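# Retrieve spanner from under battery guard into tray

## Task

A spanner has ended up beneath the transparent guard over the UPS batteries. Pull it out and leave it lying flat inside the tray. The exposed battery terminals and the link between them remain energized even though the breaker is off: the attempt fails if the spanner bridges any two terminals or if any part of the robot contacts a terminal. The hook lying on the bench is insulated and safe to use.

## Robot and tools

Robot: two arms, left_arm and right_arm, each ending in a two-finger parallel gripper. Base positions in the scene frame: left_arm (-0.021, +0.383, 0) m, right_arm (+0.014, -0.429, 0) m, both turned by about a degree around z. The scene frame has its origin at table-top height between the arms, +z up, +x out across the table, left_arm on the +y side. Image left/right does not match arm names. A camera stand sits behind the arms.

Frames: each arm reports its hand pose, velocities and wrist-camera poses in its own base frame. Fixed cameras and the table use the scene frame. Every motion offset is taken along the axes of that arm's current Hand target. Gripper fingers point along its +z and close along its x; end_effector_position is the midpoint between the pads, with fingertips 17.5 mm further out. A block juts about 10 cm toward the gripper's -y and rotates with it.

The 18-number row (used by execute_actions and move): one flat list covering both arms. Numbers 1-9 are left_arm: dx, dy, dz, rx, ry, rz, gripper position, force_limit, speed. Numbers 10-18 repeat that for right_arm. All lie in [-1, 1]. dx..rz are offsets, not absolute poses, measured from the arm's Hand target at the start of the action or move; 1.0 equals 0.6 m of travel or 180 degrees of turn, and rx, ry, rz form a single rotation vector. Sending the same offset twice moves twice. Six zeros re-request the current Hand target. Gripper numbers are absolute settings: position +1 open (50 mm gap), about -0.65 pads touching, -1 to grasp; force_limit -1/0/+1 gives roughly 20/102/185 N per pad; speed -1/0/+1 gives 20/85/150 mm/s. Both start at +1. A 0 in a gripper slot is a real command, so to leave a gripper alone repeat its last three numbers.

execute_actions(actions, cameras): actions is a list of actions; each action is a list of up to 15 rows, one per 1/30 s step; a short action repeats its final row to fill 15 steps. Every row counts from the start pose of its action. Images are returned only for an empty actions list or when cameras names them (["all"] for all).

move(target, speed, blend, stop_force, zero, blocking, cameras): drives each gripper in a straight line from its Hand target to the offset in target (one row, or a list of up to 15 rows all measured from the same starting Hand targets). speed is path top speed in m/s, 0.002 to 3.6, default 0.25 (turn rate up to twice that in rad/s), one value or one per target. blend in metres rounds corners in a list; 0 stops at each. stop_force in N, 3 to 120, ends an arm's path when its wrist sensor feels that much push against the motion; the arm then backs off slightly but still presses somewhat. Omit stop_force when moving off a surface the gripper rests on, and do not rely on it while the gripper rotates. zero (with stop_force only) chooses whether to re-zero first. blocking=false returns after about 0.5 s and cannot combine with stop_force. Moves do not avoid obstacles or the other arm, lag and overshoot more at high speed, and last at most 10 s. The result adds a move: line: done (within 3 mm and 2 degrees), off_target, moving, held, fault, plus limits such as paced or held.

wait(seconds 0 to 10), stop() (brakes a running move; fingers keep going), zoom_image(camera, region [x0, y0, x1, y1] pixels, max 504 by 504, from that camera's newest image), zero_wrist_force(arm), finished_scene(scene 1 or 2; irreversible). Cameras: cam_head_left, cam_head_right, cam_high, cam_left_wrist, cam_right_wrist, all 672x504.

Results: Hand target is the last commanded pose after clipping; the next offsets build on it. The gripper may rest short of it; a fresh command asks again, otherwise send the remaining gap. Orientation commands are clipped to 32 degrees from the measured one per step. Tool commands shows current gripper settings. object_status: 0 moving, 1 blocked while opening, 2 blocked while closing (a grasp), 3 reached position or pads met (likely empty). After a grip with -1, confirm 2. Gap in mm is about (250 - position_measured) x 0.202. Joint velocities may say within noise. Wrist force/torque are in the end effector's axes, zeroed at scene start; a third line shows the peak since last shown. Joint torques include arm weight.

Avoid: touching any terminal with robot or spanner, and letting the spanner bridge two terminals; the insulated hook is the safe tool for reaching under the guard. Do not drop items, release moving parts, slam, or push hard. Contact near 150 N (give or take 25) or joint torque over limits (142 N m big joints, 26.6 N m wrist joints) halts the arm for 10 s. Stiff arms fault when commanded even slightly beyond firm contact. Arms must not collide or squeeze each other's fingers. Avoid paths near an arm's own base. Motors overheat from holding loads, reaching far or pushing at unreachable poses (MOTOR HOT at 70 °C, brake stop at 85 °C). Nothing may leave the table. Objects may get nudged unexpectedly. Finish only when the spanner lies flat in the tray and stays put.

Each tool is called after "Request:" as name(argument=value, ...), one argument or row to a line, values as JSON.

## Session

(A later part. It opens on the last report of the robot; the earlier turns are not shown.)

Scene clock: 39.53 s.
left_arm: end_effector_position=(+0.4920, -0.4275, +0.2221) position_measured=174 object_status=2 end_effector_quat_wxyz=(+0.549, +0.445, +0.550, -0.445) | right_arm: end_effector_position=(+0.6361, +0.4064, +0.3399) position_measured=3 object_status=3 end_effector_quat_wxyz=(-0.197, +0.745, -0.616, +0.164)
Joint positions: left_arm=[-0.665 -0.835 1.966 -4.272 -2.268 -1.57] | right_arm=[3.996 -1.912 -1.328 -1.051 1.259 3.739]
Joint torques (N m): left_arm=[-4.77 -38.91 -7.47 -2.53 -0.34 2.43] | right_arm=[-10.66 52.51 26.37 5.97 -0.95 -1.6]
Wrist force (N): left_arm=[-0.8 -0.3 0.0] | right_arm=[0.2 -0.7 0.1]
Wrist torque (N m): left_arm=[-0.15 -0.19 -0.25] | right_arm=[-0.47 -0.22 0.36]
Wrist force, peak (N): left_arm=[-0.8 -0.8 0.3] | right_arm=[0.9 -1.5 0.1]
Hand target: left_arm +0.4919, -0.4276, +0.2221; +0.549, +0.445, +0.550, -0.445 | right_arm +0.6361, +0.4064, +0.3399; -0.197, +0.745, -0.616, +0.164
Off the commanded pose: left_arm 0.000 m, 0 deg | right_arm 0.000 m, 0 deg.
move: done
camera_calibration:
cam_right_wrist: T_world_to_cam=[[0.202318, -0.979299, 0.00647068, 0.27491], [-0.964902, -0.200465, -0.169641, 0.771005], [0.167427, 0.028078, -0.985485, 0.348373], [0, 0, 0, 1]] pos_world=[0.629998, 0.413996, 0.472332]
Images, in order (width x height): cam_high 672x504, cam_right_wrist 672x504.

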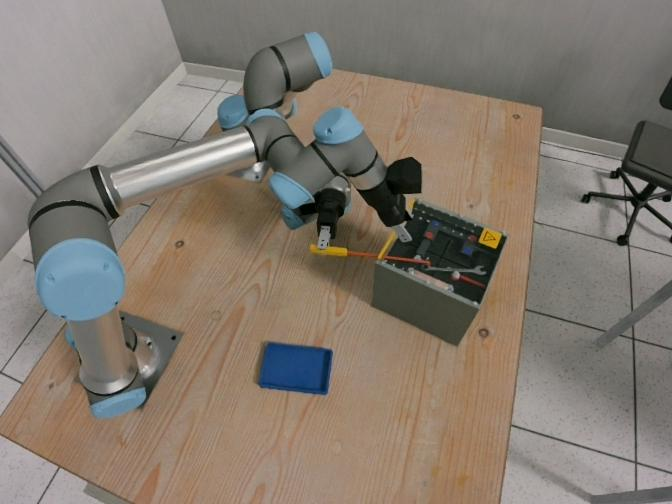

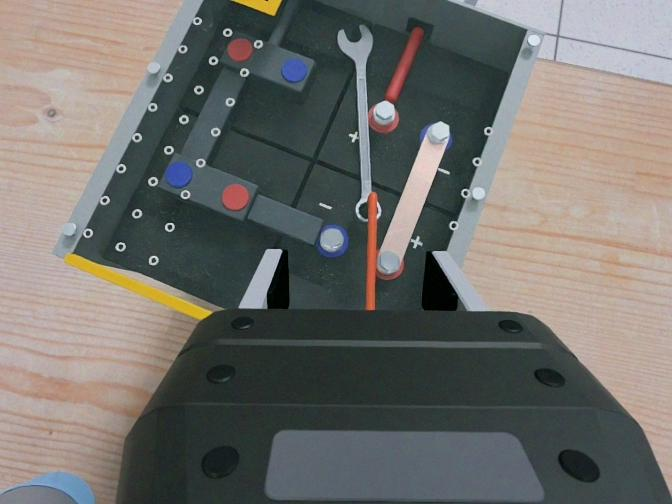

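Request:
move(
  target=[
    [0,-0.0033,0,0,0,0,-1,-0.4,-0.8,0,0,0,0,0,0,1,1,1],
    [0.0225,-0.0033,0,0,0,0,-1,-0.4,-0.8,0,0,0,0,0,0,1,1,1],
  ],
  speed=[0.01,0.01],
  stop_force=3,
  cameras=["cam_high","cam_right_wrist"],
)

Request:
zoom_image(
  camera="cam_right_wrist",
  region=[330, 170, 410, 250],
)

Request:
zoom_image(
  camera="cam_high",
  region=[400, 240, 460, 290],
)

Scene clock: 42.90 s.
left_arm: end_effector_position=(+0.4899, -0.4280, +0.2086) position_measured=174 object_status=2 end_effector_quat_wxyz=(+0.549, +0.445, +0.550, -0.445) | right_arm: end_effector_position=(+0.6361, +0.4064, +0.3399) position_measured=3 object_status=3 end_effector_quat_wxyz=(-0.197, +0.745, -0.616, +0.164)
Joint positions: left_arm=[-0.668 -0.805 1.967 -4.302 -2.265 -1.57] | right_arm=[3.996 -1.912 -1.328 -1.051 1.259 3.739]
Joint torques (N m): left_arm=[7 -58.54 -10.65 -0.52 -1.31 1.06] | right_arm=[-10.78 51.99 25.08 5.95 -0.88 -1.62]
Wrist force (N): left_arm=[-0.8 -0.4 0.1] | right_arm=[0.5 -0.9 0.3]
Wrist torque (N m): left_arm=[-0.17 -0.17 -0.24] | right_arm=[-0.49 -0.27 0.37]
Wrist force, peak (N): left_arm=[-1.2 -0.4 0.0] | right_arm=[0.9 -1.3 -0.3]
Hand target: left_arm +0.4899, -0.4280, +0.2086; +0.549, +0.445, +0.550, -0.445 | right_arm +0.6361, +0.4064, +0.3399; -0.197, +0.745, -0.616, +0.164
Off the commanded pose: left_arm 0.000 m, 0 deg | right_arm 0.000 m, 0 deg.
move: done
camera_calibration:
cam_right_wrist: T_world_to_cam=[[0.202318, -0.979299, 0.00647068, 0.27491], [-0.964902, -0.200465, -0.169641, 0.771005], [0.167427, 0.028078, -0.985485, 0.348373], [0, 0, 0, 1]] pos_world=[0.629998, 0.413996, 0.472332]
Images, in order (width x height): cam_high 672x504, cam_right_wrist 672x504.

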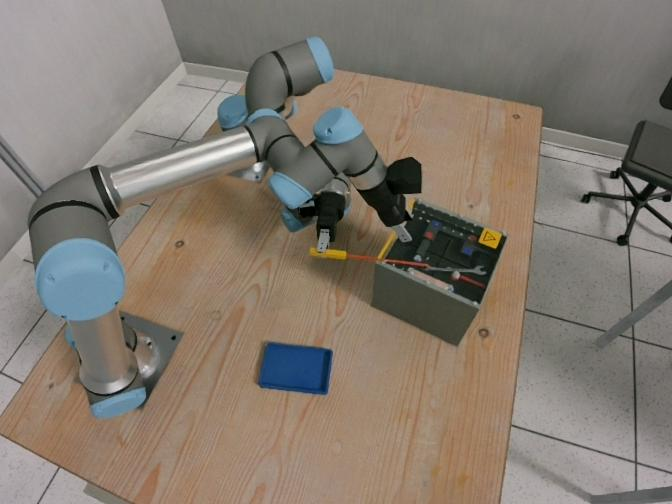

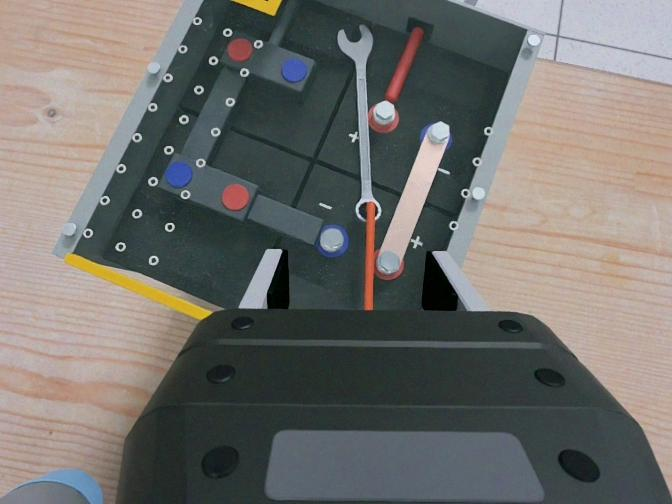

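Scaled by 6.300 from the camera's 672x504 image, which has a finer 960x720 frame.

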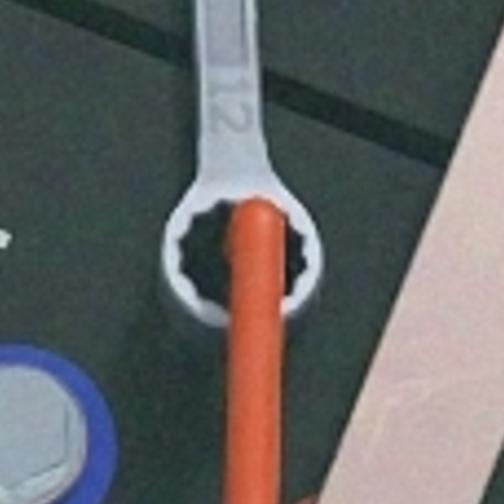

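Scaled by 8.400 from the camera's 672x504 image, which has a finer 960x720 frame.

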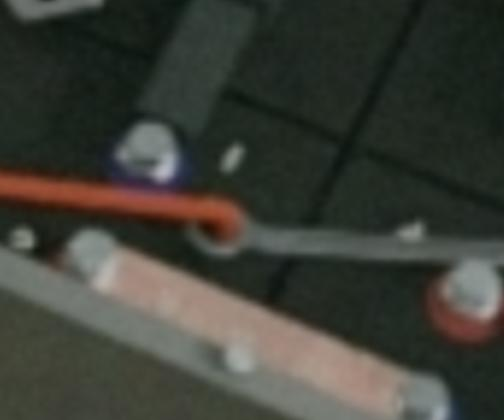

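Request:
move(
  target=[0,-0.0249,-0.0048,0,0,0,-1,-0.4,-0.8,0,0,0,0,0,0,1,1,1],
  speed=0.02,
  stop_force=5,
  cameras=["cam_high","cam_right_wrist"],
)

Request:
zoom_image(
  camera="cam_right_wrist",
  region=[290, 0, 450, 310],
)

Scene clock: 45.10 s.
left_arm: end_effector_position=(+0.4747, -0.4283, +0.2086) position_measured=174 object_status=2 end_effector_quat_wxyz=(+0.549, +0.445, +0.550, -0.445) | right_arm: end_effector_position=(+0.6361, +0.4064, +0.3399) position_measured=3 object_status=3 end_effector_quat_wxyz=(-0.197, +0.745, -0.616, +0.164)
Joint positions: left_arm=[-0.69 -0.82 2.01 -4.33 -2.243 -1.57] | right_arm=[3.996 -1.912 -1.328 -1.051 1.259 3.739]
Joint torques (N m): left_arm=[7.2 -32.81 -17.26 -0.66 -1.85 -1.37] | right_arm=[-10.81 51.94 24.84 5.92 -0.87 -1.61]
Wrist force (N): left_arm=[-0.8 -0.3 0.1] | right_arm=[0.4 -0.9 0.1]
Wrist torque (N m): left_arm=[-0.15 -0.17 -0.24] | right_arm=[-0.48 -0.25 0.37]
Wrist force, peak (N): left_arm=[-1.0 -0.4 0.0] | right_arm=[1.0 -1.3 -0.2]
Hand target: left_arm +0.4747, -0.4283, +0.2086; +0.549, +0.445, +0.550, -0.445 | right_arm +0.6361, +0.4064, +0.3399; -0.197, +0.745, -0.616, +0.164
Off the commanded pose: left_arm 0.000 m, 0 deg | right_arm 0.000 m, 0 deg.
move: done
camera_calibration:
cam_right_wrist: T_world_to_cam=[[0.202318, -0.979299, 0.00647068, 0.27491], [-0.964902, -0.200465, -0.169641, 0.771005], [0.167427, 0.028078, -0.985485, 0.348373], [0, 0, 0, 1]] pos_world=[0.629998, 0.413996, 0.472332]
Images, in order (width x height): cam_high 672x504, cam_right_wrist 672x504.

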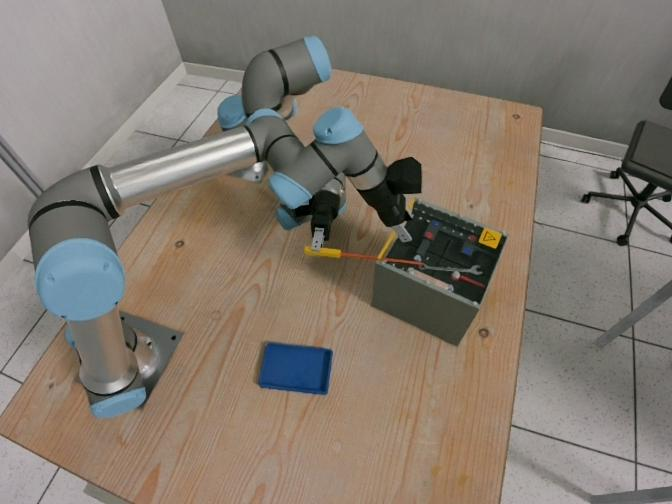

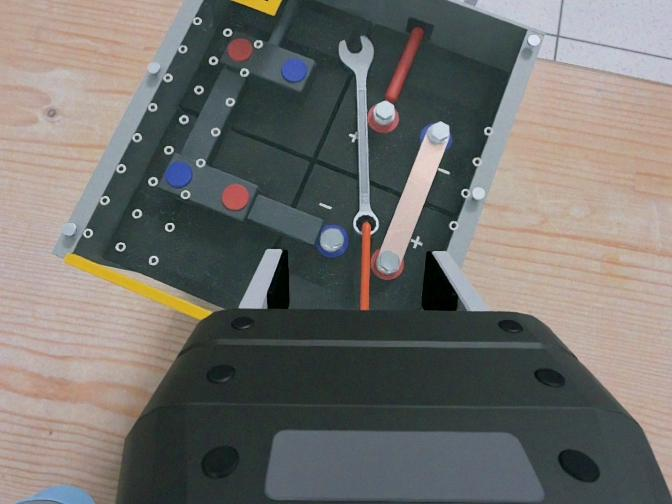

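Scaled by 1.626 from the camera's 672x504 image, which has a finer 960x720 frame.

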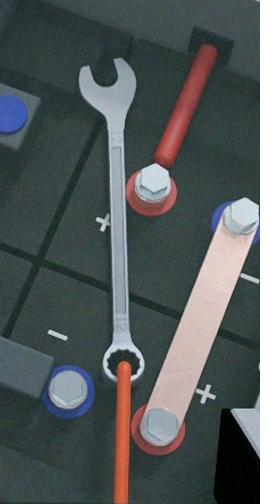

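Request:
move(
  target=[0,-0.03665,-0.00678,0,0,0,-1,-0.4,-0.8,0,0,0,0,0,0,1,1,1],
  speed=0.02,
  stop_force=5,
  cameras=["cam_high","cam_right_wrist"],
)

Request:
zoom_image(
  camera="cam_right_wrist",
  region=[290, 0, 450, 310],
)

Request:
zoom_image(
  camera="cam_high",
  region=[380, 190, 510, 300],
)

Scene clock: 47.60 s.
left_arm: end_effector_position=(+0.4524, -0.4288, +0.2086) position_measured=174 object_status=2 end_effector_quat_wxyz=(+0.549, +0.445, +0.550, -0.445) | right_arm: end_effector_position=(+0.6361, +0.4064, +0.3399) position_measured=3 object_status=3 end_effector_quat_wxyz=(-0.197, +0.745, -0.616, +0.164)
Joint positions: left_arm=[-0.725 -0.84 2.071 -4.372 -2.207 -1.57] | right_arm=[3.996 -1.912 -1.328 -1.051 1.259 3.739]
Joint torques (N m): left_arm=[6.84 -30.48 -17.15 -0.95 -2.02 -1.47] | right_arm=[-10.51 51.72 23.81 5.92 -0.72 -1.66]
Wrist force (N): left_arm=[-0.6 -0.3 0.2] | right_arm=[0.5 -1.1 0.3]
Wrist torque (N m): left_arm=[-0.15 -0.20 -0.26] | right_arm=[-0.52 -0.26 0.37]
Wrist force, peak (N): left_arm=[-1.1 0.5 0.4] | right_arm=[0.6 -1.5 0.0]
Hand target: left_arm +0.4524, -0.4288, +0.2086; +0.549, +0.445, +0.550, -0.445 | right_arm +0.6361, +0.4064, +0.3399; -0.197, +0.745, -0.616, +0.164
Off the commanded pose: left_arm 0.000 m, 0 deg | right_arm 0.000 m, 0 deg.
move: done
camera_calibration:
cam_right_wrist: T_world_to_cam=[[0.202318, -0.979299, 0.00647068, 0.27491], [-0.964902, -0.200465, -0.169641, 0.771005], [0.167427, 0.028078, -0.985485, 0.348373], [0, 0, 0, 1]] pos_world=[0.629998, 0.413996, 0.472332]
Images, in order (width x height): cam_high 672x504, cam_right_wrist 672x504.

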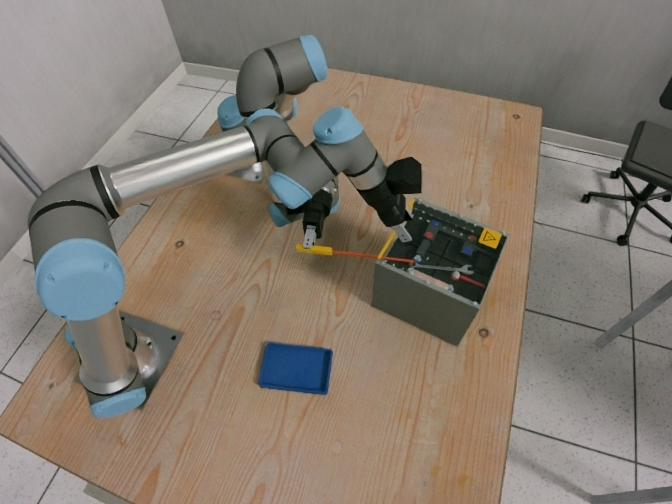

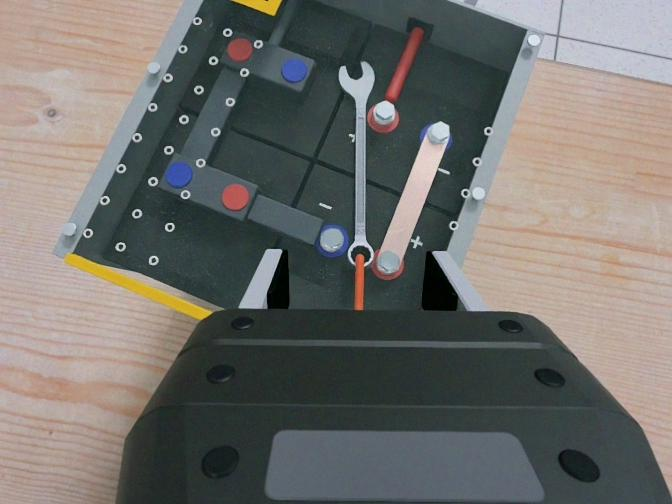

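Scaled by 1.626 from the camera's 672x504 image, which has a finer 960x720 frame.

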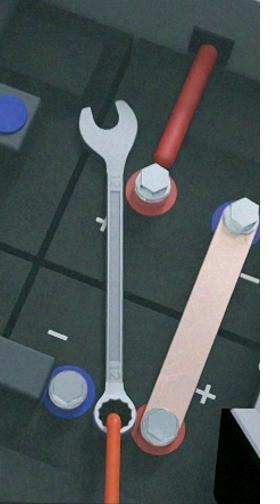

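Scaled by 3.877 from the camera's 672x504 image, which has a finer 960x720 frame.

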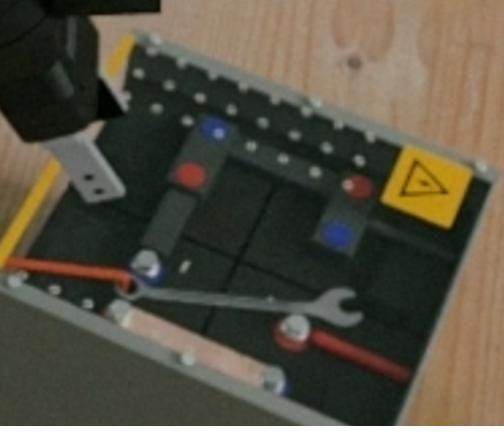

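Request:
move(
  target=[0,-0.03175,-0.01028,0,0,0,-1,-0.4,-0.8,0,0,0,0,0,0,1,1,1],
  speed=0.02,
  stop_force=5,
  cameras=["cam_right_wrist"],
)

Scene clock: 50.43 s.
left_arm: end_effector_position=(+0.4324, -0.4267, +0.2086) position_measured=174 object_status=2 end_effector_quat_wxyz=(+0.549, +0.445, +0.550, -0.445) | right_arm: end_effector_position=(+0.6361, +0.4064, +0.3399) position_measured=3 object_status=3 end_effector_quat_wxyz=(-0.197, +0.745, -0.616, +0.164)
Joint positions: left_arm=[-0.755 -0.857 2.127 -4.411 -2.178 -1.57] | right_arm=[3.996 -1.912 -1.328 -1.051 1.259 3.739]
Joint torques (N m): left_arm=[7.9 -29.18 -16.49 -0.91 -1.52 -1.54] | right_arm=[-11.2 51.84 22.97 5.96 -0.53 -1.7]
Wrist force (N): left_arm=[-0.7 -0.2 -0.1] | right_arm=[0.6 -1.5 -0.2]
Wrist torque (N m): left_arm=[-0.14 -0.20 -0.27] | right_arm=[-0.58 -0.29 0.36]
Wrist force, peak (N): left_arm=[-0.9 0.2 0.4] | right_arm=[0.6 -1.5 -0.2]
Hand target: left_arm +0.4324, -0.4267, +0.2086; +0.549, +0.445, +0.550, -0.445 | right_arm +0.6361, +0.4064, +0.3399; -0.197, +0.745, -0.616, +0.164
Off the commanded pose: left_arm 0.000 m, 0 deg | right_arm 0.000 m, 0 deg.
move: done
camera_calibration:
cam_right_wrist: T_world_to_cam=[[0.202318, -0.979299, 0.00647068, 0.27491], [-0.964902, -0.200465, -0.169641, 0.771005], [0.167427, 0.028078, -0.985485, 0.348373], [0, 0, 0, 1]] pos_world=[0.629998, 0.413996, 0.472332]
Images, in order (width x height): cam_right_wrist 672x504.

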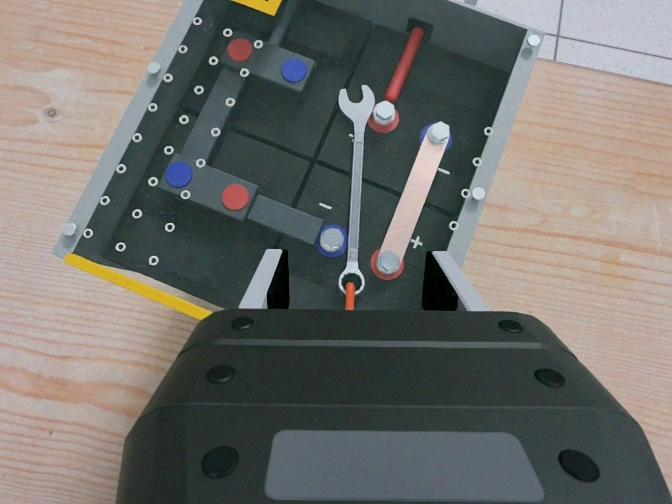

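Request:
zoom_image(
  camera="cam_right_wrist",
  region=[300, 60, 460, 300],
)

Scaled by 2.100 from the camera's 672x504 image, which has a finer 960x720 frame.

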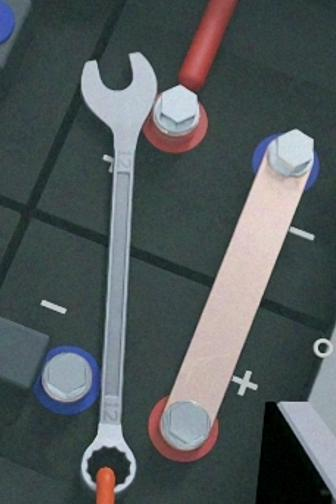

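Request:
move(
  target=[0,-0.02287,0.00718,0,0,0,-1,-0.4,-0.8,0,0,0,0,0,0,1,1,1],
  speed=0.02,
  stop_force=5,
  cameras=["cam_right_wrist"],
)

Request:
zoom_image(
  camera="cam_right_wrist",
  region=[300, 60, 460, 300],
)

Scene clock: 53.00 s.
left_arm: end_effector_position=(+0.4199, -0.4338, +0.2086) position_measured=174 object_status=2 end_effector_quat_wxyz=(+0.549, +0.445, +0.550, -0.445) | right_arm: end_effector_position=(+0.6361, +0.4064, +0.3399) position_measured=3 object_status=3 end_effector_quat_wxyz=(-0.197, +0.745, -0.616, +0.164)
Joint positions: left_arm=[-0.79 -0.864 2.151 -4.428 -2.143 -1.57] | right_arm=[3.996 -1.912 -1.328 -1.051 1.259 3.739]
Joint torques (N m): left_arm=[7.01 -31.37 -15.53 -0.81 -1.98 -1.55] | right_arm=[-11.08 52.15 23.09 5.91 -0.48 -1.65]
Wrist force (N): left_arm=[-0.7 -0.4 -0.1] | right_arm=[0.2 -1.0 0.0]
Wrist torque (N m): left_arm=[-0.18 -0.21 -0.27] | right_arm=[-0.51 -0.22 0.36]
Wrist force, peak (N): left_arm=[-0.9 -0.6 0.2] | right_arm=[0.7 -1.4 0.2]
Hand target: left_arm +0.4199, -0.4338, +0.2086; +0.549, +0.445, +0.550, -0.445 | right_arm +0.6361, +0.4064, +0.3399; -0.197, +0.745, -0.616, +0.164
Off the commanded pose: left_arm 0.000 m, 0 deg | right_arm 0.000 m, 0 deg.
move: done
camera_calibration:
cam_right_wrist: T_world_to_cam=[[0.202318, -0.979299, 0.00647068, 0.27491], [-0.964902, -0.200465, -0.169641, 0.771005], [0.167427, 0.028078, -0.985485, 0.348373], [0, 0, 0, 1]] pos_world=[0.629998, 0.413996, 0.472332]
Images, in order (width x height): cam_right_wrist 672x504.

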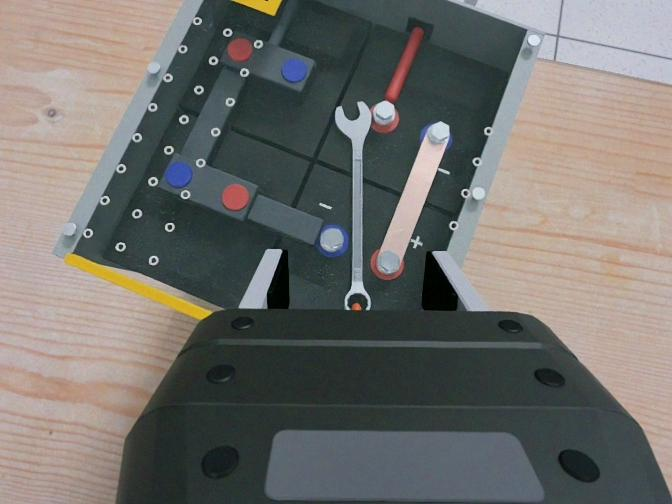

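Scaled by 2.100 from the camera's 672x504 image, which has a finer 960x720 frame.

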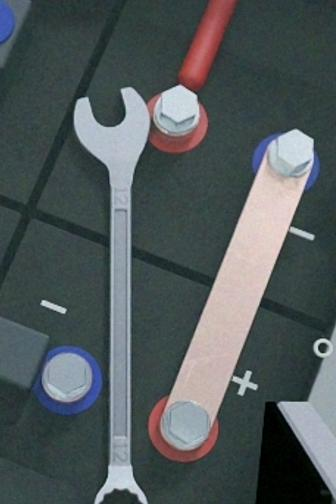

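Request:
move(
  target=[0,-0.0585,0.00149,0,0,0,-1,-0.4,-0.8,0,0,0,0,0,0,1,1,1],
  speed=0.025,
  stop_force=5,
  cameras=["cam_right_wrist", "cam_high"],
)

Request:
zoom_image(
  camera="cam_right_wrist",
  region=[300, 60, 460, 300],
)

Scene clock: 57.30 s.
left_arm: end_effector_position=(+0.3858, -0.4420, +0.2086) position_measured=174 object_status=2 end_effector_quat_wxyz=(+0.549, +0.445, +0.550, -0.445) | right_arm: end_effector_position=(+0.6361, +0.4064, +0.3399) position_measured=3 object_status=3 end_effector_quat_wxyz=(-0.197, +0.745, -0.616, +0.164)
Joint positions: left_arm=[-0.873 -0.884 2.228 -4.484 -2.06 -1.57] | right_arm=[3.996 -1.912 -1.328 -1.051 1.259 3.739]
Joint torques (N m): left_arm=[7.49 -26.19 -15.45 -1.18 -1.91 -1.63] | right_arm=[-10.36 51.66 23.3 5.95 -0.27 -1.83]
Wrist force (N): left_arm=[-0.8 -0.3 -0.1] | right_arm=[0.6 -1.3 0.4]
Wrist torque (N m): left_arm=[-0.18 -0.17 -0.25] | right_arm=[-0.57 -0.28 0.36]
Wrist force, peak (N): left_arm=[-1.1 0.8 -0.1] | right_arm=[0.9 -1.5 -0.2]
Hand target: left_arm +0.3858, -0.4420, +0.2086; +0.549, +0.445, +0.550, -0.445 | right_arm +0.6361, +0.4064, +0.3399; -0.197, +0.745, -0.616, +0.164
Off the commanded pose: left_arm 0.000 m, 0 deg | right_arm 0.000 m, 0 deg.
move: done
camera_calibration:
cam_right_wrist: T_world_to_cam=[[0.202318, -0.979299, 0.00647068, 0.27491], [-0.964902, -0.200465, -0.169641, 0.771005], [0.167427, 0.028078, -0.985485, 0.348373], [0, 0, 0, 1]] pos_world=[0.629998, 0.413996, 0.472332]
Images, in order (width x height): cam_high 672x504, cam_right_wrist 672x504.

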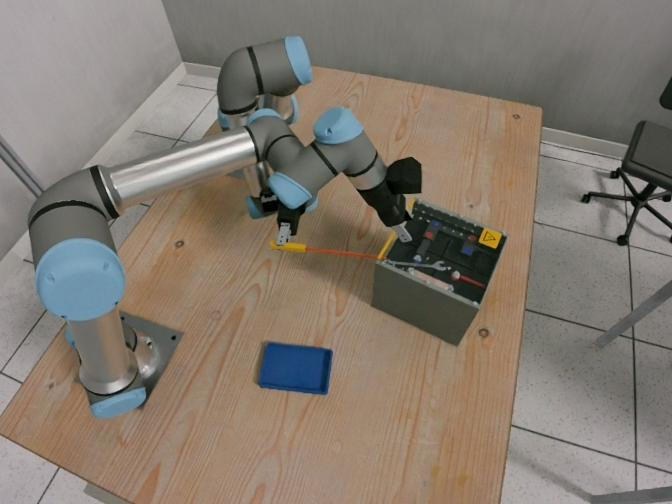

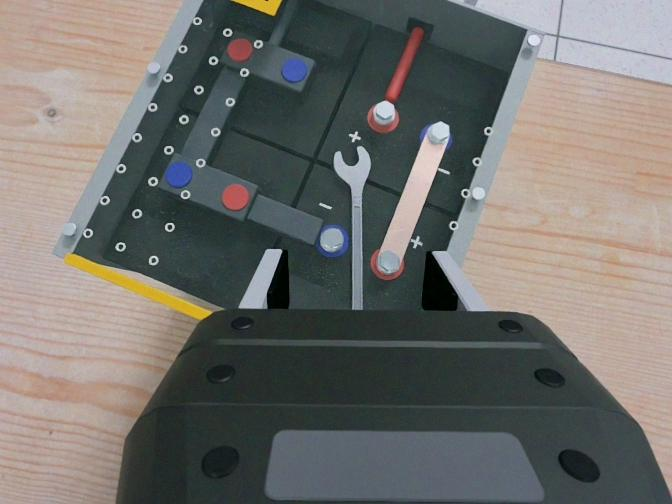

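Scaled by 2.100 from the camera's 672x504 image, which has a finer 960x720 frame.

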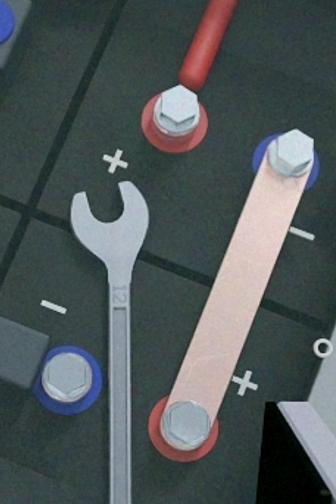

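Request:
zoom_image(
  camera="cam_high",
  region=[340, 180, 500, 300],
)

Scaled by 3.150 from the camera's 672x504 image, which has a finer 960x720 frame.

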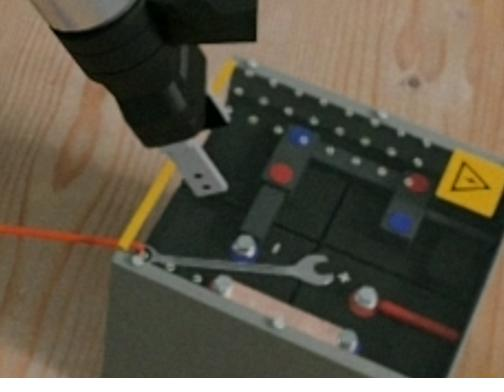

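Request:
move(
  target=[0,-0.0368,0.002,0,0,0,-1,-0.4,-0.8,0,0,0,0,0,0,1,1,1],
  speed=0.025,
  stop_force=5,
  cameras=["cam_right_wrist", "cam_high"],
)

Request:
zoom_image(
  camera="cam_right_wrist",
  region=[300, 100, 460, 340],
)

Request:
zoom_image(
  camera="cam_high",
  region=[340, 180, 500, 300],
)

Scene clock: 61.17 s.
left_arm: end_effector_position=(+0.3644, -0.4477, +0.2086) position_measured=174 object_status=2 end_effector_quat_wxyz=(+0.549, +0.445, +0.550, -0.445) | right_arm: end_effector_position=(+0.6361, +0.4064, +0.3399) position_measured=3 object_status=3 end_effector_quat_wxyz=(-0.197, +0.745, -0.616, +0.164)
Joint positions: left_arm=[-0.931 -0.895 2.272 -4.518 -2.002 -1.57] | right_arm=[3.996 -1.912 -1.328 -1.051 1.259 3.739]
Joint torques (N m): left_arm=[7.77 -27.64 -13.99 -1.28 -2.32 -2.02] | right_arm=[-10.58 51.87 23.22 5.88 -0.08 -1.63]
Wrist force (N): left_arm=[-0.7 -0.1 0.3] | right_arm=[0.9 -0.9 0.2]
Wrist torque (N m): left_arm=[-0.14 -0.18 -0.24] | right_arm=[-0.49 -0.32 0.36]
Wrist force, peak (N): left_arm=[-1.0 0.9 -0.2] | right_arm=[0.8 -1.3 0.0]
Hand target: left_arm +0.3644, -0.4477, +0.2086; +0.549, +0.445, +0.550, -0.445 | right_arm +0.6361, +0.4064, +0.3399; -0.197, +0.745, -0.616, +0.164
Off the commanded pose: left_arm 0.000 m, 0 deg | right_arm 0.000 m, 0 deg.
move: done
camera_calibration:
cam_right_wrist: T_world_to_cam=[[0.202318, -0.979299, 0.00647068, 0.27491], [-0.964902, -0.200465, -0.169641, 0.771005], [0.167427, 0.028078, -0.985485, 0.348373], [0, 0, 0, 1]] pos_world=[0.629998, 0.413996, 0.472332]
Images, in order (width x height): cam_high 672x504, cam_right_wrist 672x504.

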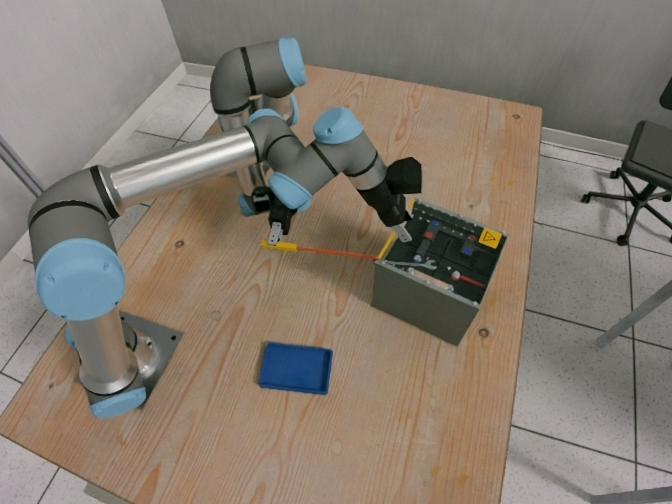

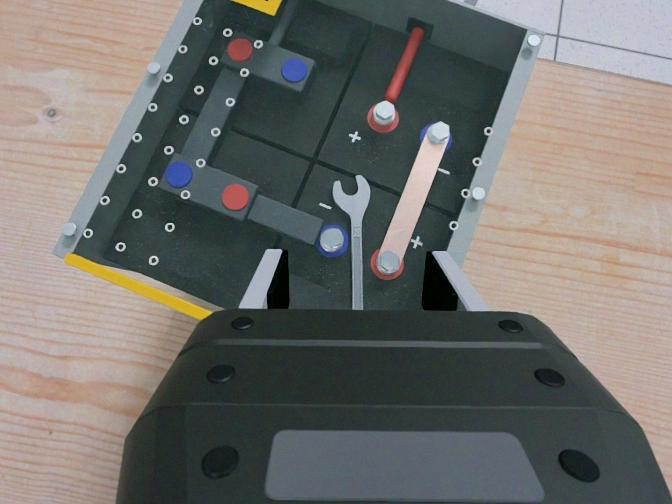

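Scaled by 2.100 from the camera's 672x504 image, which has a finer 960x720 frame.

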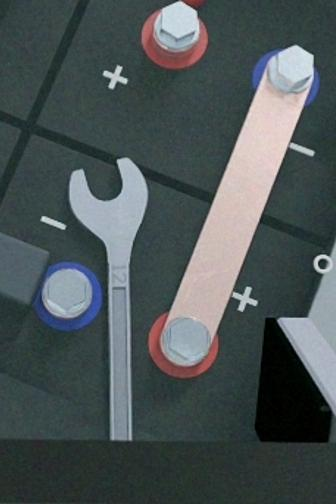

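Scaled by 3.150 from the camera's 672x504 image, which has a finer 960x720 frame.

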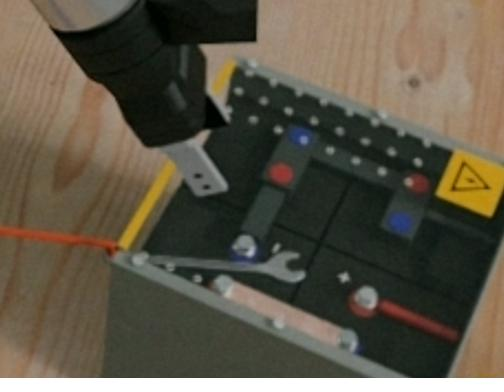

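Request:
move(
  target=[
    [0,-0.01838,0.0005,0,0,0,-1,-0.4,-0.8,0,0,0,0,0,0,1,1,1],
    [0,-0.016,-0.02267,0,0,0,-1,-0.4,-0.8,0,0,0,0,0,0,1,1,1],
  ],
  speed=0.025,
  stop_force=5,
  cameras=["cam_right_wrist", "cam_high"],
)

Request:
zoom_image(
  camera="cam_right_wrist",
  region=[300, 100, 460, 340],
)

Request:
zoom_image(
  camera="cam_high",
  region=[340, 180, 500, 300],
)

Scene clock: 64.30 s.
left_arm: end_effector_position=(+0.3522, -0.4364, +0.2086) position_measured=174 object_status=2 end_effector_quat_wxyz=(+0.549, +0.445, +0.550, -0.445) | right_arm: end_effector_position=(+0.6361, +0.4064, +0.3399) position_measured=3 object_status=3 end_effector_quat_wxyz=(-0.197, +0.745, -0.616, +0.164)
Joint positions: left_arm=[-0.94 -0.904 2.319 -4.556 -1.992 -1.57] | right_arm=[3.996 -1.912 -1.328 -1.051 1.259 3.739]
Joint torques (N m): left_arm=[-6.49 -26.9 -13.89 -1.15 2.17 -0.45] | right_arm=[-10.48 51.47 23.36 5.88 0.08 -1.69]
Wrist force (N): left_arm=[-0.8 0.1 0.3] | right_arm=[0.4 -1.4 0.3]
Wrist torque (N m): left_arm=[-0.12 -0.17 -0.25] | right_arm=[-0.56 -0.26 0.36]
Wrist force, peak (N): left_arm=[-0.9 -0.9 0.7] | right_arm=[0.5 -1.5 -0.2]
Hand target: left_arm +0.3522, -0.4364, +0.2086; +0.549, +0.445, +0.550, -0.445 | right_arm +0.6361, +0.4064, +0.3399; -0.197, +0.745, -0.616, +0.164
Off the commanded pose: left_arm 0.000 m, 0 deg | right_arm 0.000 m, 0 deg.
move: done
camera_calibration:
cam_right_wrist: T_world_to_cam=[[0.202318, -0.979299, 0.00647068, 0.27491], [-0.964902, -0.200465, -0.169641, 0.771005], [0.167427, 0.028078, -0.985485, 0.348373], [0, 0, 0, 1]] pos_world=[0.629998, 0.413996, 0.472332]
Images, in order (width x height): cam_high 672x504, cam_right_wrist 672x504.

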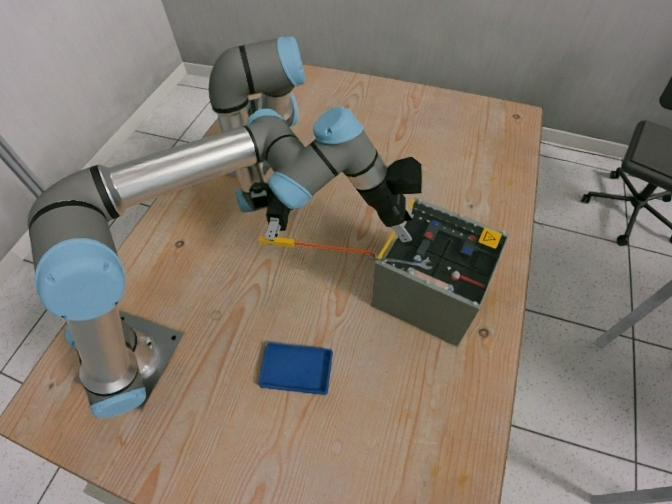

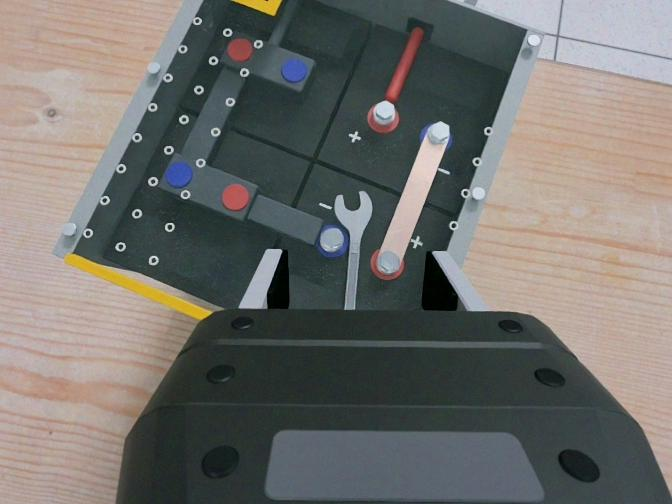

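Scaled by 2.100 from the camera's 672x504 image, which has a finer 960x720 frame.

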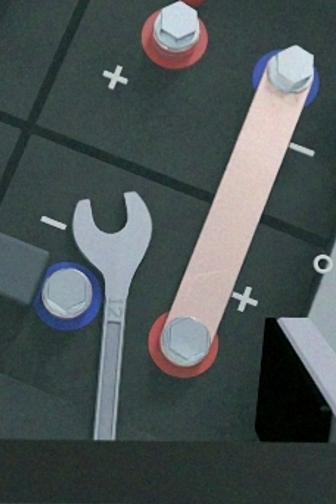

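Scaled by 3.150 from the camera's 672x504 image, which has a finer 960x720 frame.

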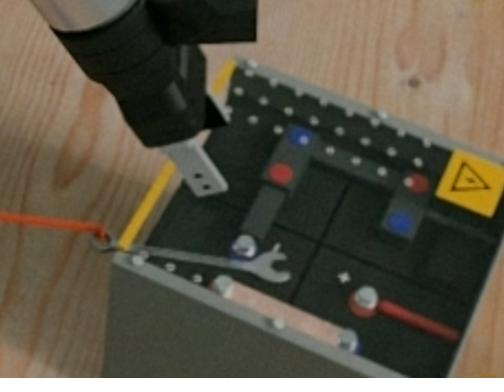

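Request:
move(
  target=[-0.03,0,0,0,0,0,-1,-0.4,-0.8,0,0,0,0,0,0,1,1,1],
  speed=0.02,
  stop_force=4,
  cameras=["cam_right_wrist", "cam_high", "cam_head_right"],
)

Request:
zoom_image(
  camera="cam_high",
  region=[340, 200, 440, 300],
)

Scene clock: 66.63 s.
left_arm: end_effector_position=(+0.3522, -0.4364, +0.2266) position_measured=174 object_status=2 end_effector_quat_wxyz=(+0.549, +0.445, +0.550, -0.445) | right_arm: end_effector_position=(+0.6361, +0.4064, +0.3399) position_measured=3 object_status=3 end_effector_quat_wxyz=(-0.197, +0.745, -0.616, +0.164)
Joint positions: left_arm=[-0.94 -0.961 2.326 -4.505 -1.992 -1.57] | right_arm=[3.996 -1.912 -1.328 -1.051 1.259 3.739]
Joint torques (N m): left_arm=[-6.59 -22.85 -9.7 -4.15 1.79 0.65] | right_arm=[-10.22 51.03 23.32 5.92 0.08 -1.68]
Wrist force (N): left_arm=[-1.0 -0.1 0.1] | right_arm=[0.6 -1.4 0.2]
Wrist torque (N m): left_arm=[-0.15 -0.13 -0.25] | right_arm=[-0.57 -0.29 0.37]
Wrist force, peak (N): left_arm=[-1.4 -0.1 0.2] | right_arm=[0.6 -1.4 0.2]
Hand target: left_arm +0.3522, -0.4364, +0.2266; +0.549, +0.445, +0.550, -0.445 | right_arm +0.6361, +0.4064, +0.3399; -0.197, +0.745, -0.616, +0.164
Off the commanded pose: left_arm 0.000 m, 0 deg | right_arm 0.000 m, 0 deg.
move: done
camera_calibration:
cam_right_wrist: T_world_to_cam=[[0.202318, -0.979299, 0.00647068, 0.27491], [-0.964902, -0.200465, -0.169641, 0.771005], [0.167427, 0.028078, -0.985485, 0.348373], [0, 0, 0, 1]] pos_world=[0.629998, 0.413996, 0.472332]
Images, in order (width x height): cam_head_right 672x504, cam_high 672x504, cam_right_wrist 672x504.

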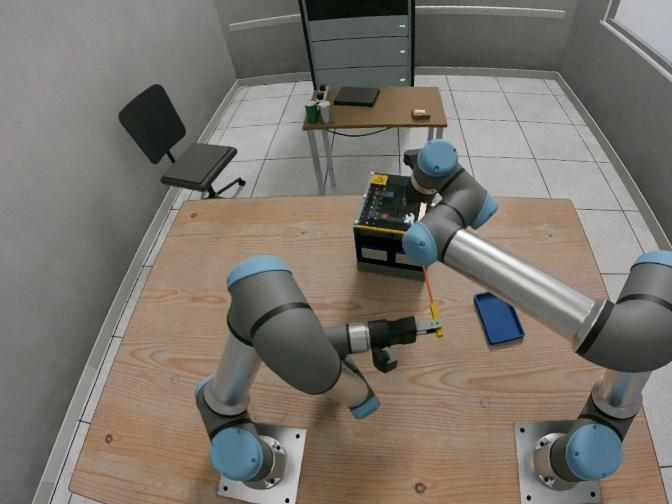

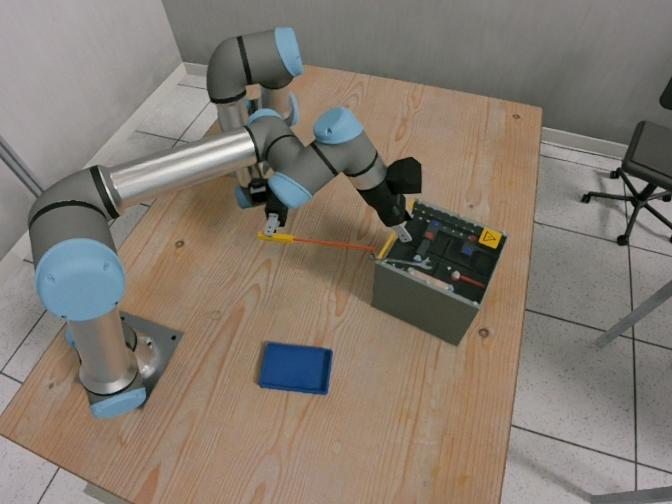

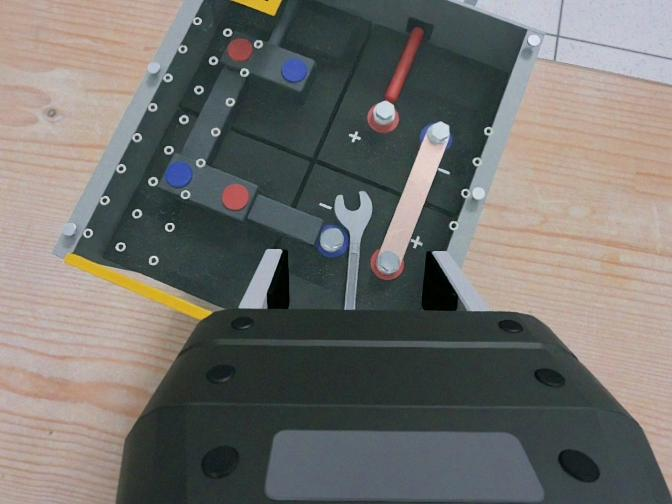

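Scaled by 5.040 from the camera's 672x504 image, which has a finer 960x720 frame.

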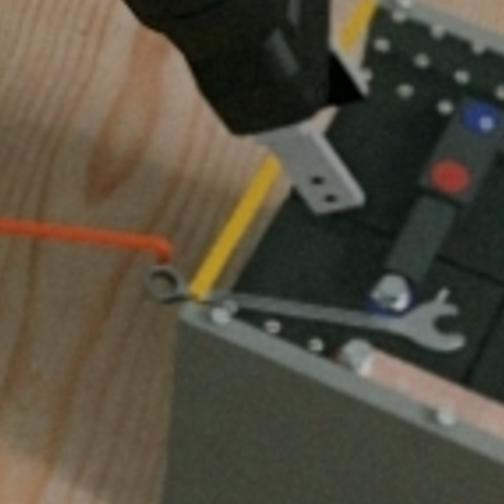

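Request:
move(
  target=[
    [-0.0667,0,0,0,0,0,-1,-0.4,-0.8,0,0,0,0,0,0,1,1,1],
    [-0.0667,-0.0203,-0.3217,0,0,0,-1,-0.4,-0.8,0,0,0,0,0,0,1,1,1],
    [-0.13,-0.0203,-0.3217,0,0,0,-1,-0.4,-0.8,0,0,0,0,0,0,1,1,1],
  ],
  speed=[0.05,0.15,0.1],
  blend=[0.01,0.02,0],
  cameras=["cam_high", "cam_head_right"],
)

Request:
zoom_image(
  camera="cam_high",
  region=[340, 200, 440, 300],
)

Scene clock: 69.30 s.
left_arm: end_effector_position=(+0.3102, -0.2870, +0.2668) position_measured=174 object_status=2 end_effector_quat_wxyz=(+0.549, +0.445, +0.550, -0.445) | right_arm: end_effector_position=(+0.6361, +0.4064, +0.3399) position_measured=3 object_status=3 end_effector_quat_wxyz=(-0.197, +0.745, -0.616, +0.164)
Joint positions: left_arm=[-0.672 -1.178 2.598 -4.561 -2.26 -1.57] | right_arm=[3.996 -1.912 -1.328 -1.051 1.259 3.739]
Joint torques (N m): left_arm=[-6.5 -15.64 -12.79 -0.82 2.08 2.02] | right_arm=[-10.5 51.69 23.53 6 0.18 -1.72]
Wrist force (N): left_arm=[-0.8 -0.2 0.1] | right_arm=[0.8 -1.1 0.1]
Wrist torque (N m): left_arm=[-0.14 -0.15 -0.27] | right_arm=[-0.53 -0.32 0.37]
Wrist force, peak (N): left_arm=[-1.1 -2.2 -5.4] | right_arm=[0.5 -1.5 -0.2]
Hand target: left_arm +0.3102, -0.2870, +0.2667; +0.549, +0.445, +0.550, -0.445 (not the last commanded pose) | right_arm +0.6361, +0.4064, +0.3399; -0.197, +0.745, -0.616, +0.164
Off the commanded pose: left_arm 0.054 m, 0 deg | right_arm 0.000 m, 0 deg.
move: held (left_arm; a check stopped the path); path passed 1 of 3 targets; blend cut to 0.019 m at target 2; limits=held
pose unreachable (left arm): on one or more control steps of this call, first in action 0 (counted from 0), this arm could not follow its commanded pose, so it was not sent that pose on those steps. It may still have moved: this result reports where it is.
cause: moving toward the commanded pose would bring two parts of the arm too close to each other (its gripper and another part of the arm, with joints 4 (wrist 1) to 6 (wrist 3) between them, 6 mm apart when it was first held).
Images, in order (width x height): cam_head_right 672x504, cam_high 672x504.

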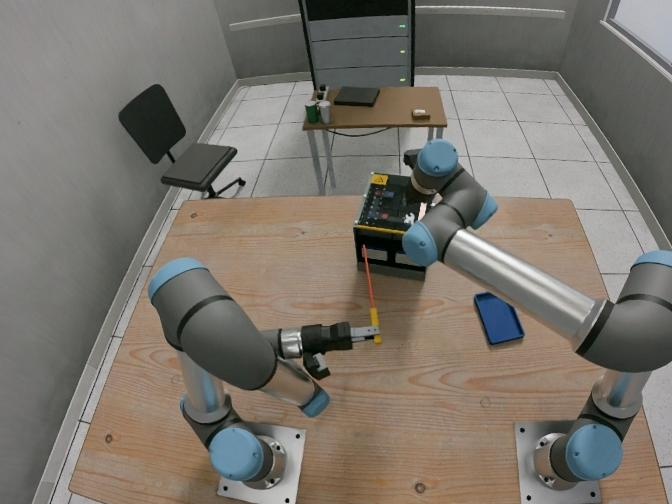

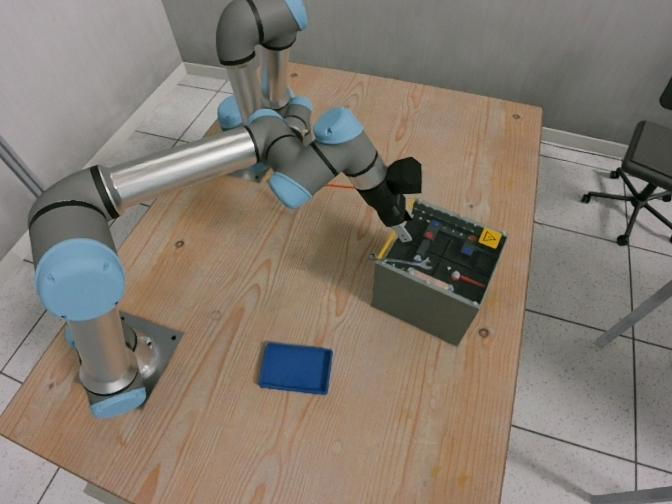

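Scaled by 5.040 from the camera's 672x504 image, which has a finer 960x720 frame.

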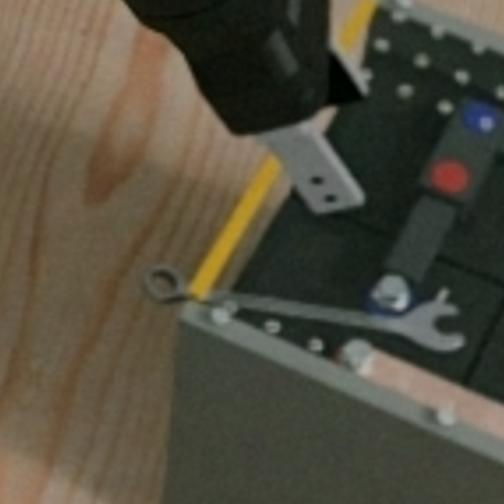

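Request:
move(
  target=[0,0,0,0,0,0,-1,-0.4,-0.8,-0.0083,0.1978,-0.018,0.0833,0.0153,0.0201,0.0,0,0],
  speed=0.12,
  cameras=["cam_right_wrist", "cam_high"],
)

Request:
zoom_image(
  camera="cam_right_wrist",
  region=[240, 130, 440, 330],
)

Scene clock: 71.87 s.
left_arm: end_effector_position=(+0.3102, -0.2870, +0.2667) position_measured=174 object_status=2 end_effector_quat_wxyz=(+0.549, +0.445, +0.550, -0.445) | right_arm: end_effector_position=(+0.5287, +0.3908, +0.2906) position_measured=152 object_status=3 end_effector_quat_wxyz=(-0.283, +0.689, -0.617, +0.254)
Joint positions: left_arm=[-0.672 -1.178 2.598 -4.561 -2.26 -1.57] | right_arm=[4.225 -1.676 -1.882 -0.647 0.95 3.948]
Joint torques (N m): left_arm=[-3.21 -11.97 -12.87 -0.86 2.19 0.34] | right_arm=[7.16 21.54 20.71 4.07 -2.75 1.04]
Wrist force (N): left_arm=[-0.7 -0.3 -0.1] | right_arm=[0.3 -1.3 0.3]
Wrist torque (N m): left_arm=[-0.17 -0.17 -0.27] | right_arm=[-0.70 -0.16 0.52]
Wrist force, peak (N): left_arm=[-0.9 -0.4 0.1] | right_arm=[1.0 -3.5 0.5]
Hand target: left_arm +0.3102, -0.2870, +0.2667; +0.549, +0.445, +0.550, -0.445 | right_arm +0.5287, +0.3908, +0.2905; -0.283, +0.689, -0.617, +0.254
Off the commanded pose: left_arm 0.000 m, 0 deg | right_arm 0.000 m, 0 deg.
move: done
camera_calibration:
cam_right_wrist: T_world_to_cam=[[0.122559, -0.992409, 0.0101426, 0.32787], [-0.900633, -0.115507, -0.41895, 0.661058], [0.416941, 0.0422113, -0.907953, 0.158153], [0, 0, 0, 1]] pos_world=[0.489247, 0.395062, 0.41722]
Images, in order (width x height): cam_high 672x504, cam_right_wrist 672x504.

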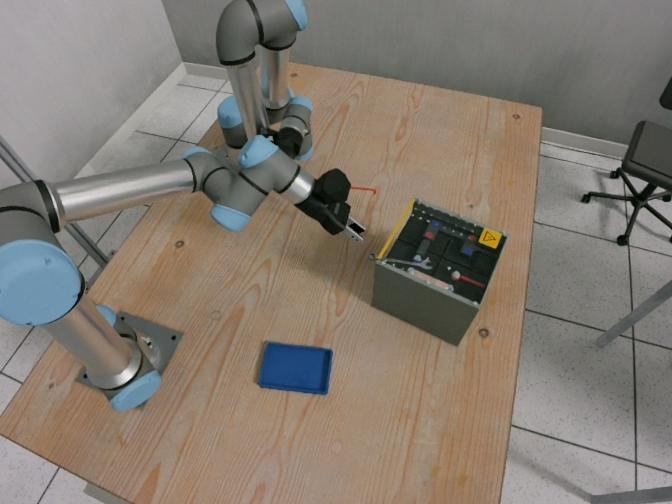

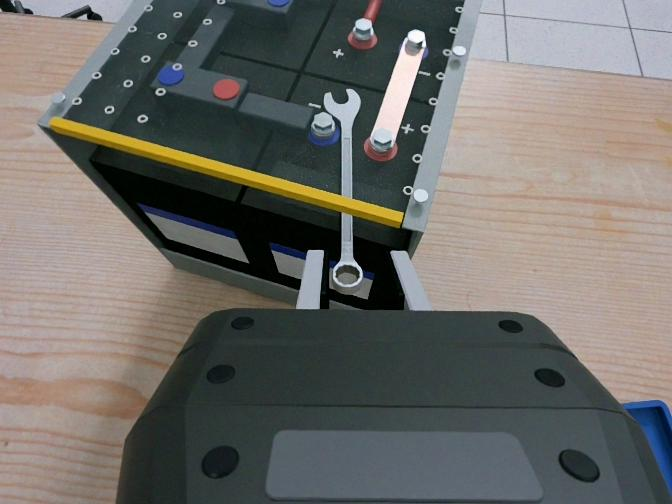

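Scaled by 2.520 from the camera's 672x504 image, which has a finer 960x720 frame.

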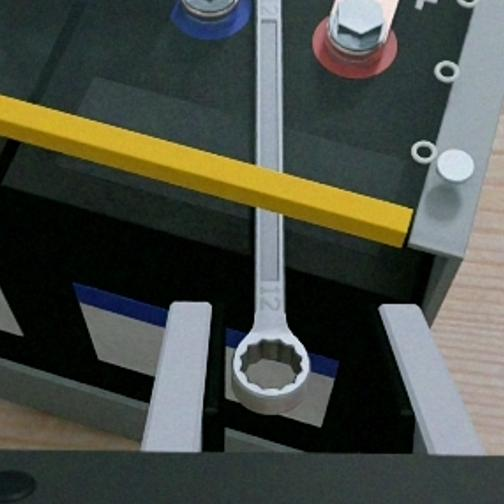

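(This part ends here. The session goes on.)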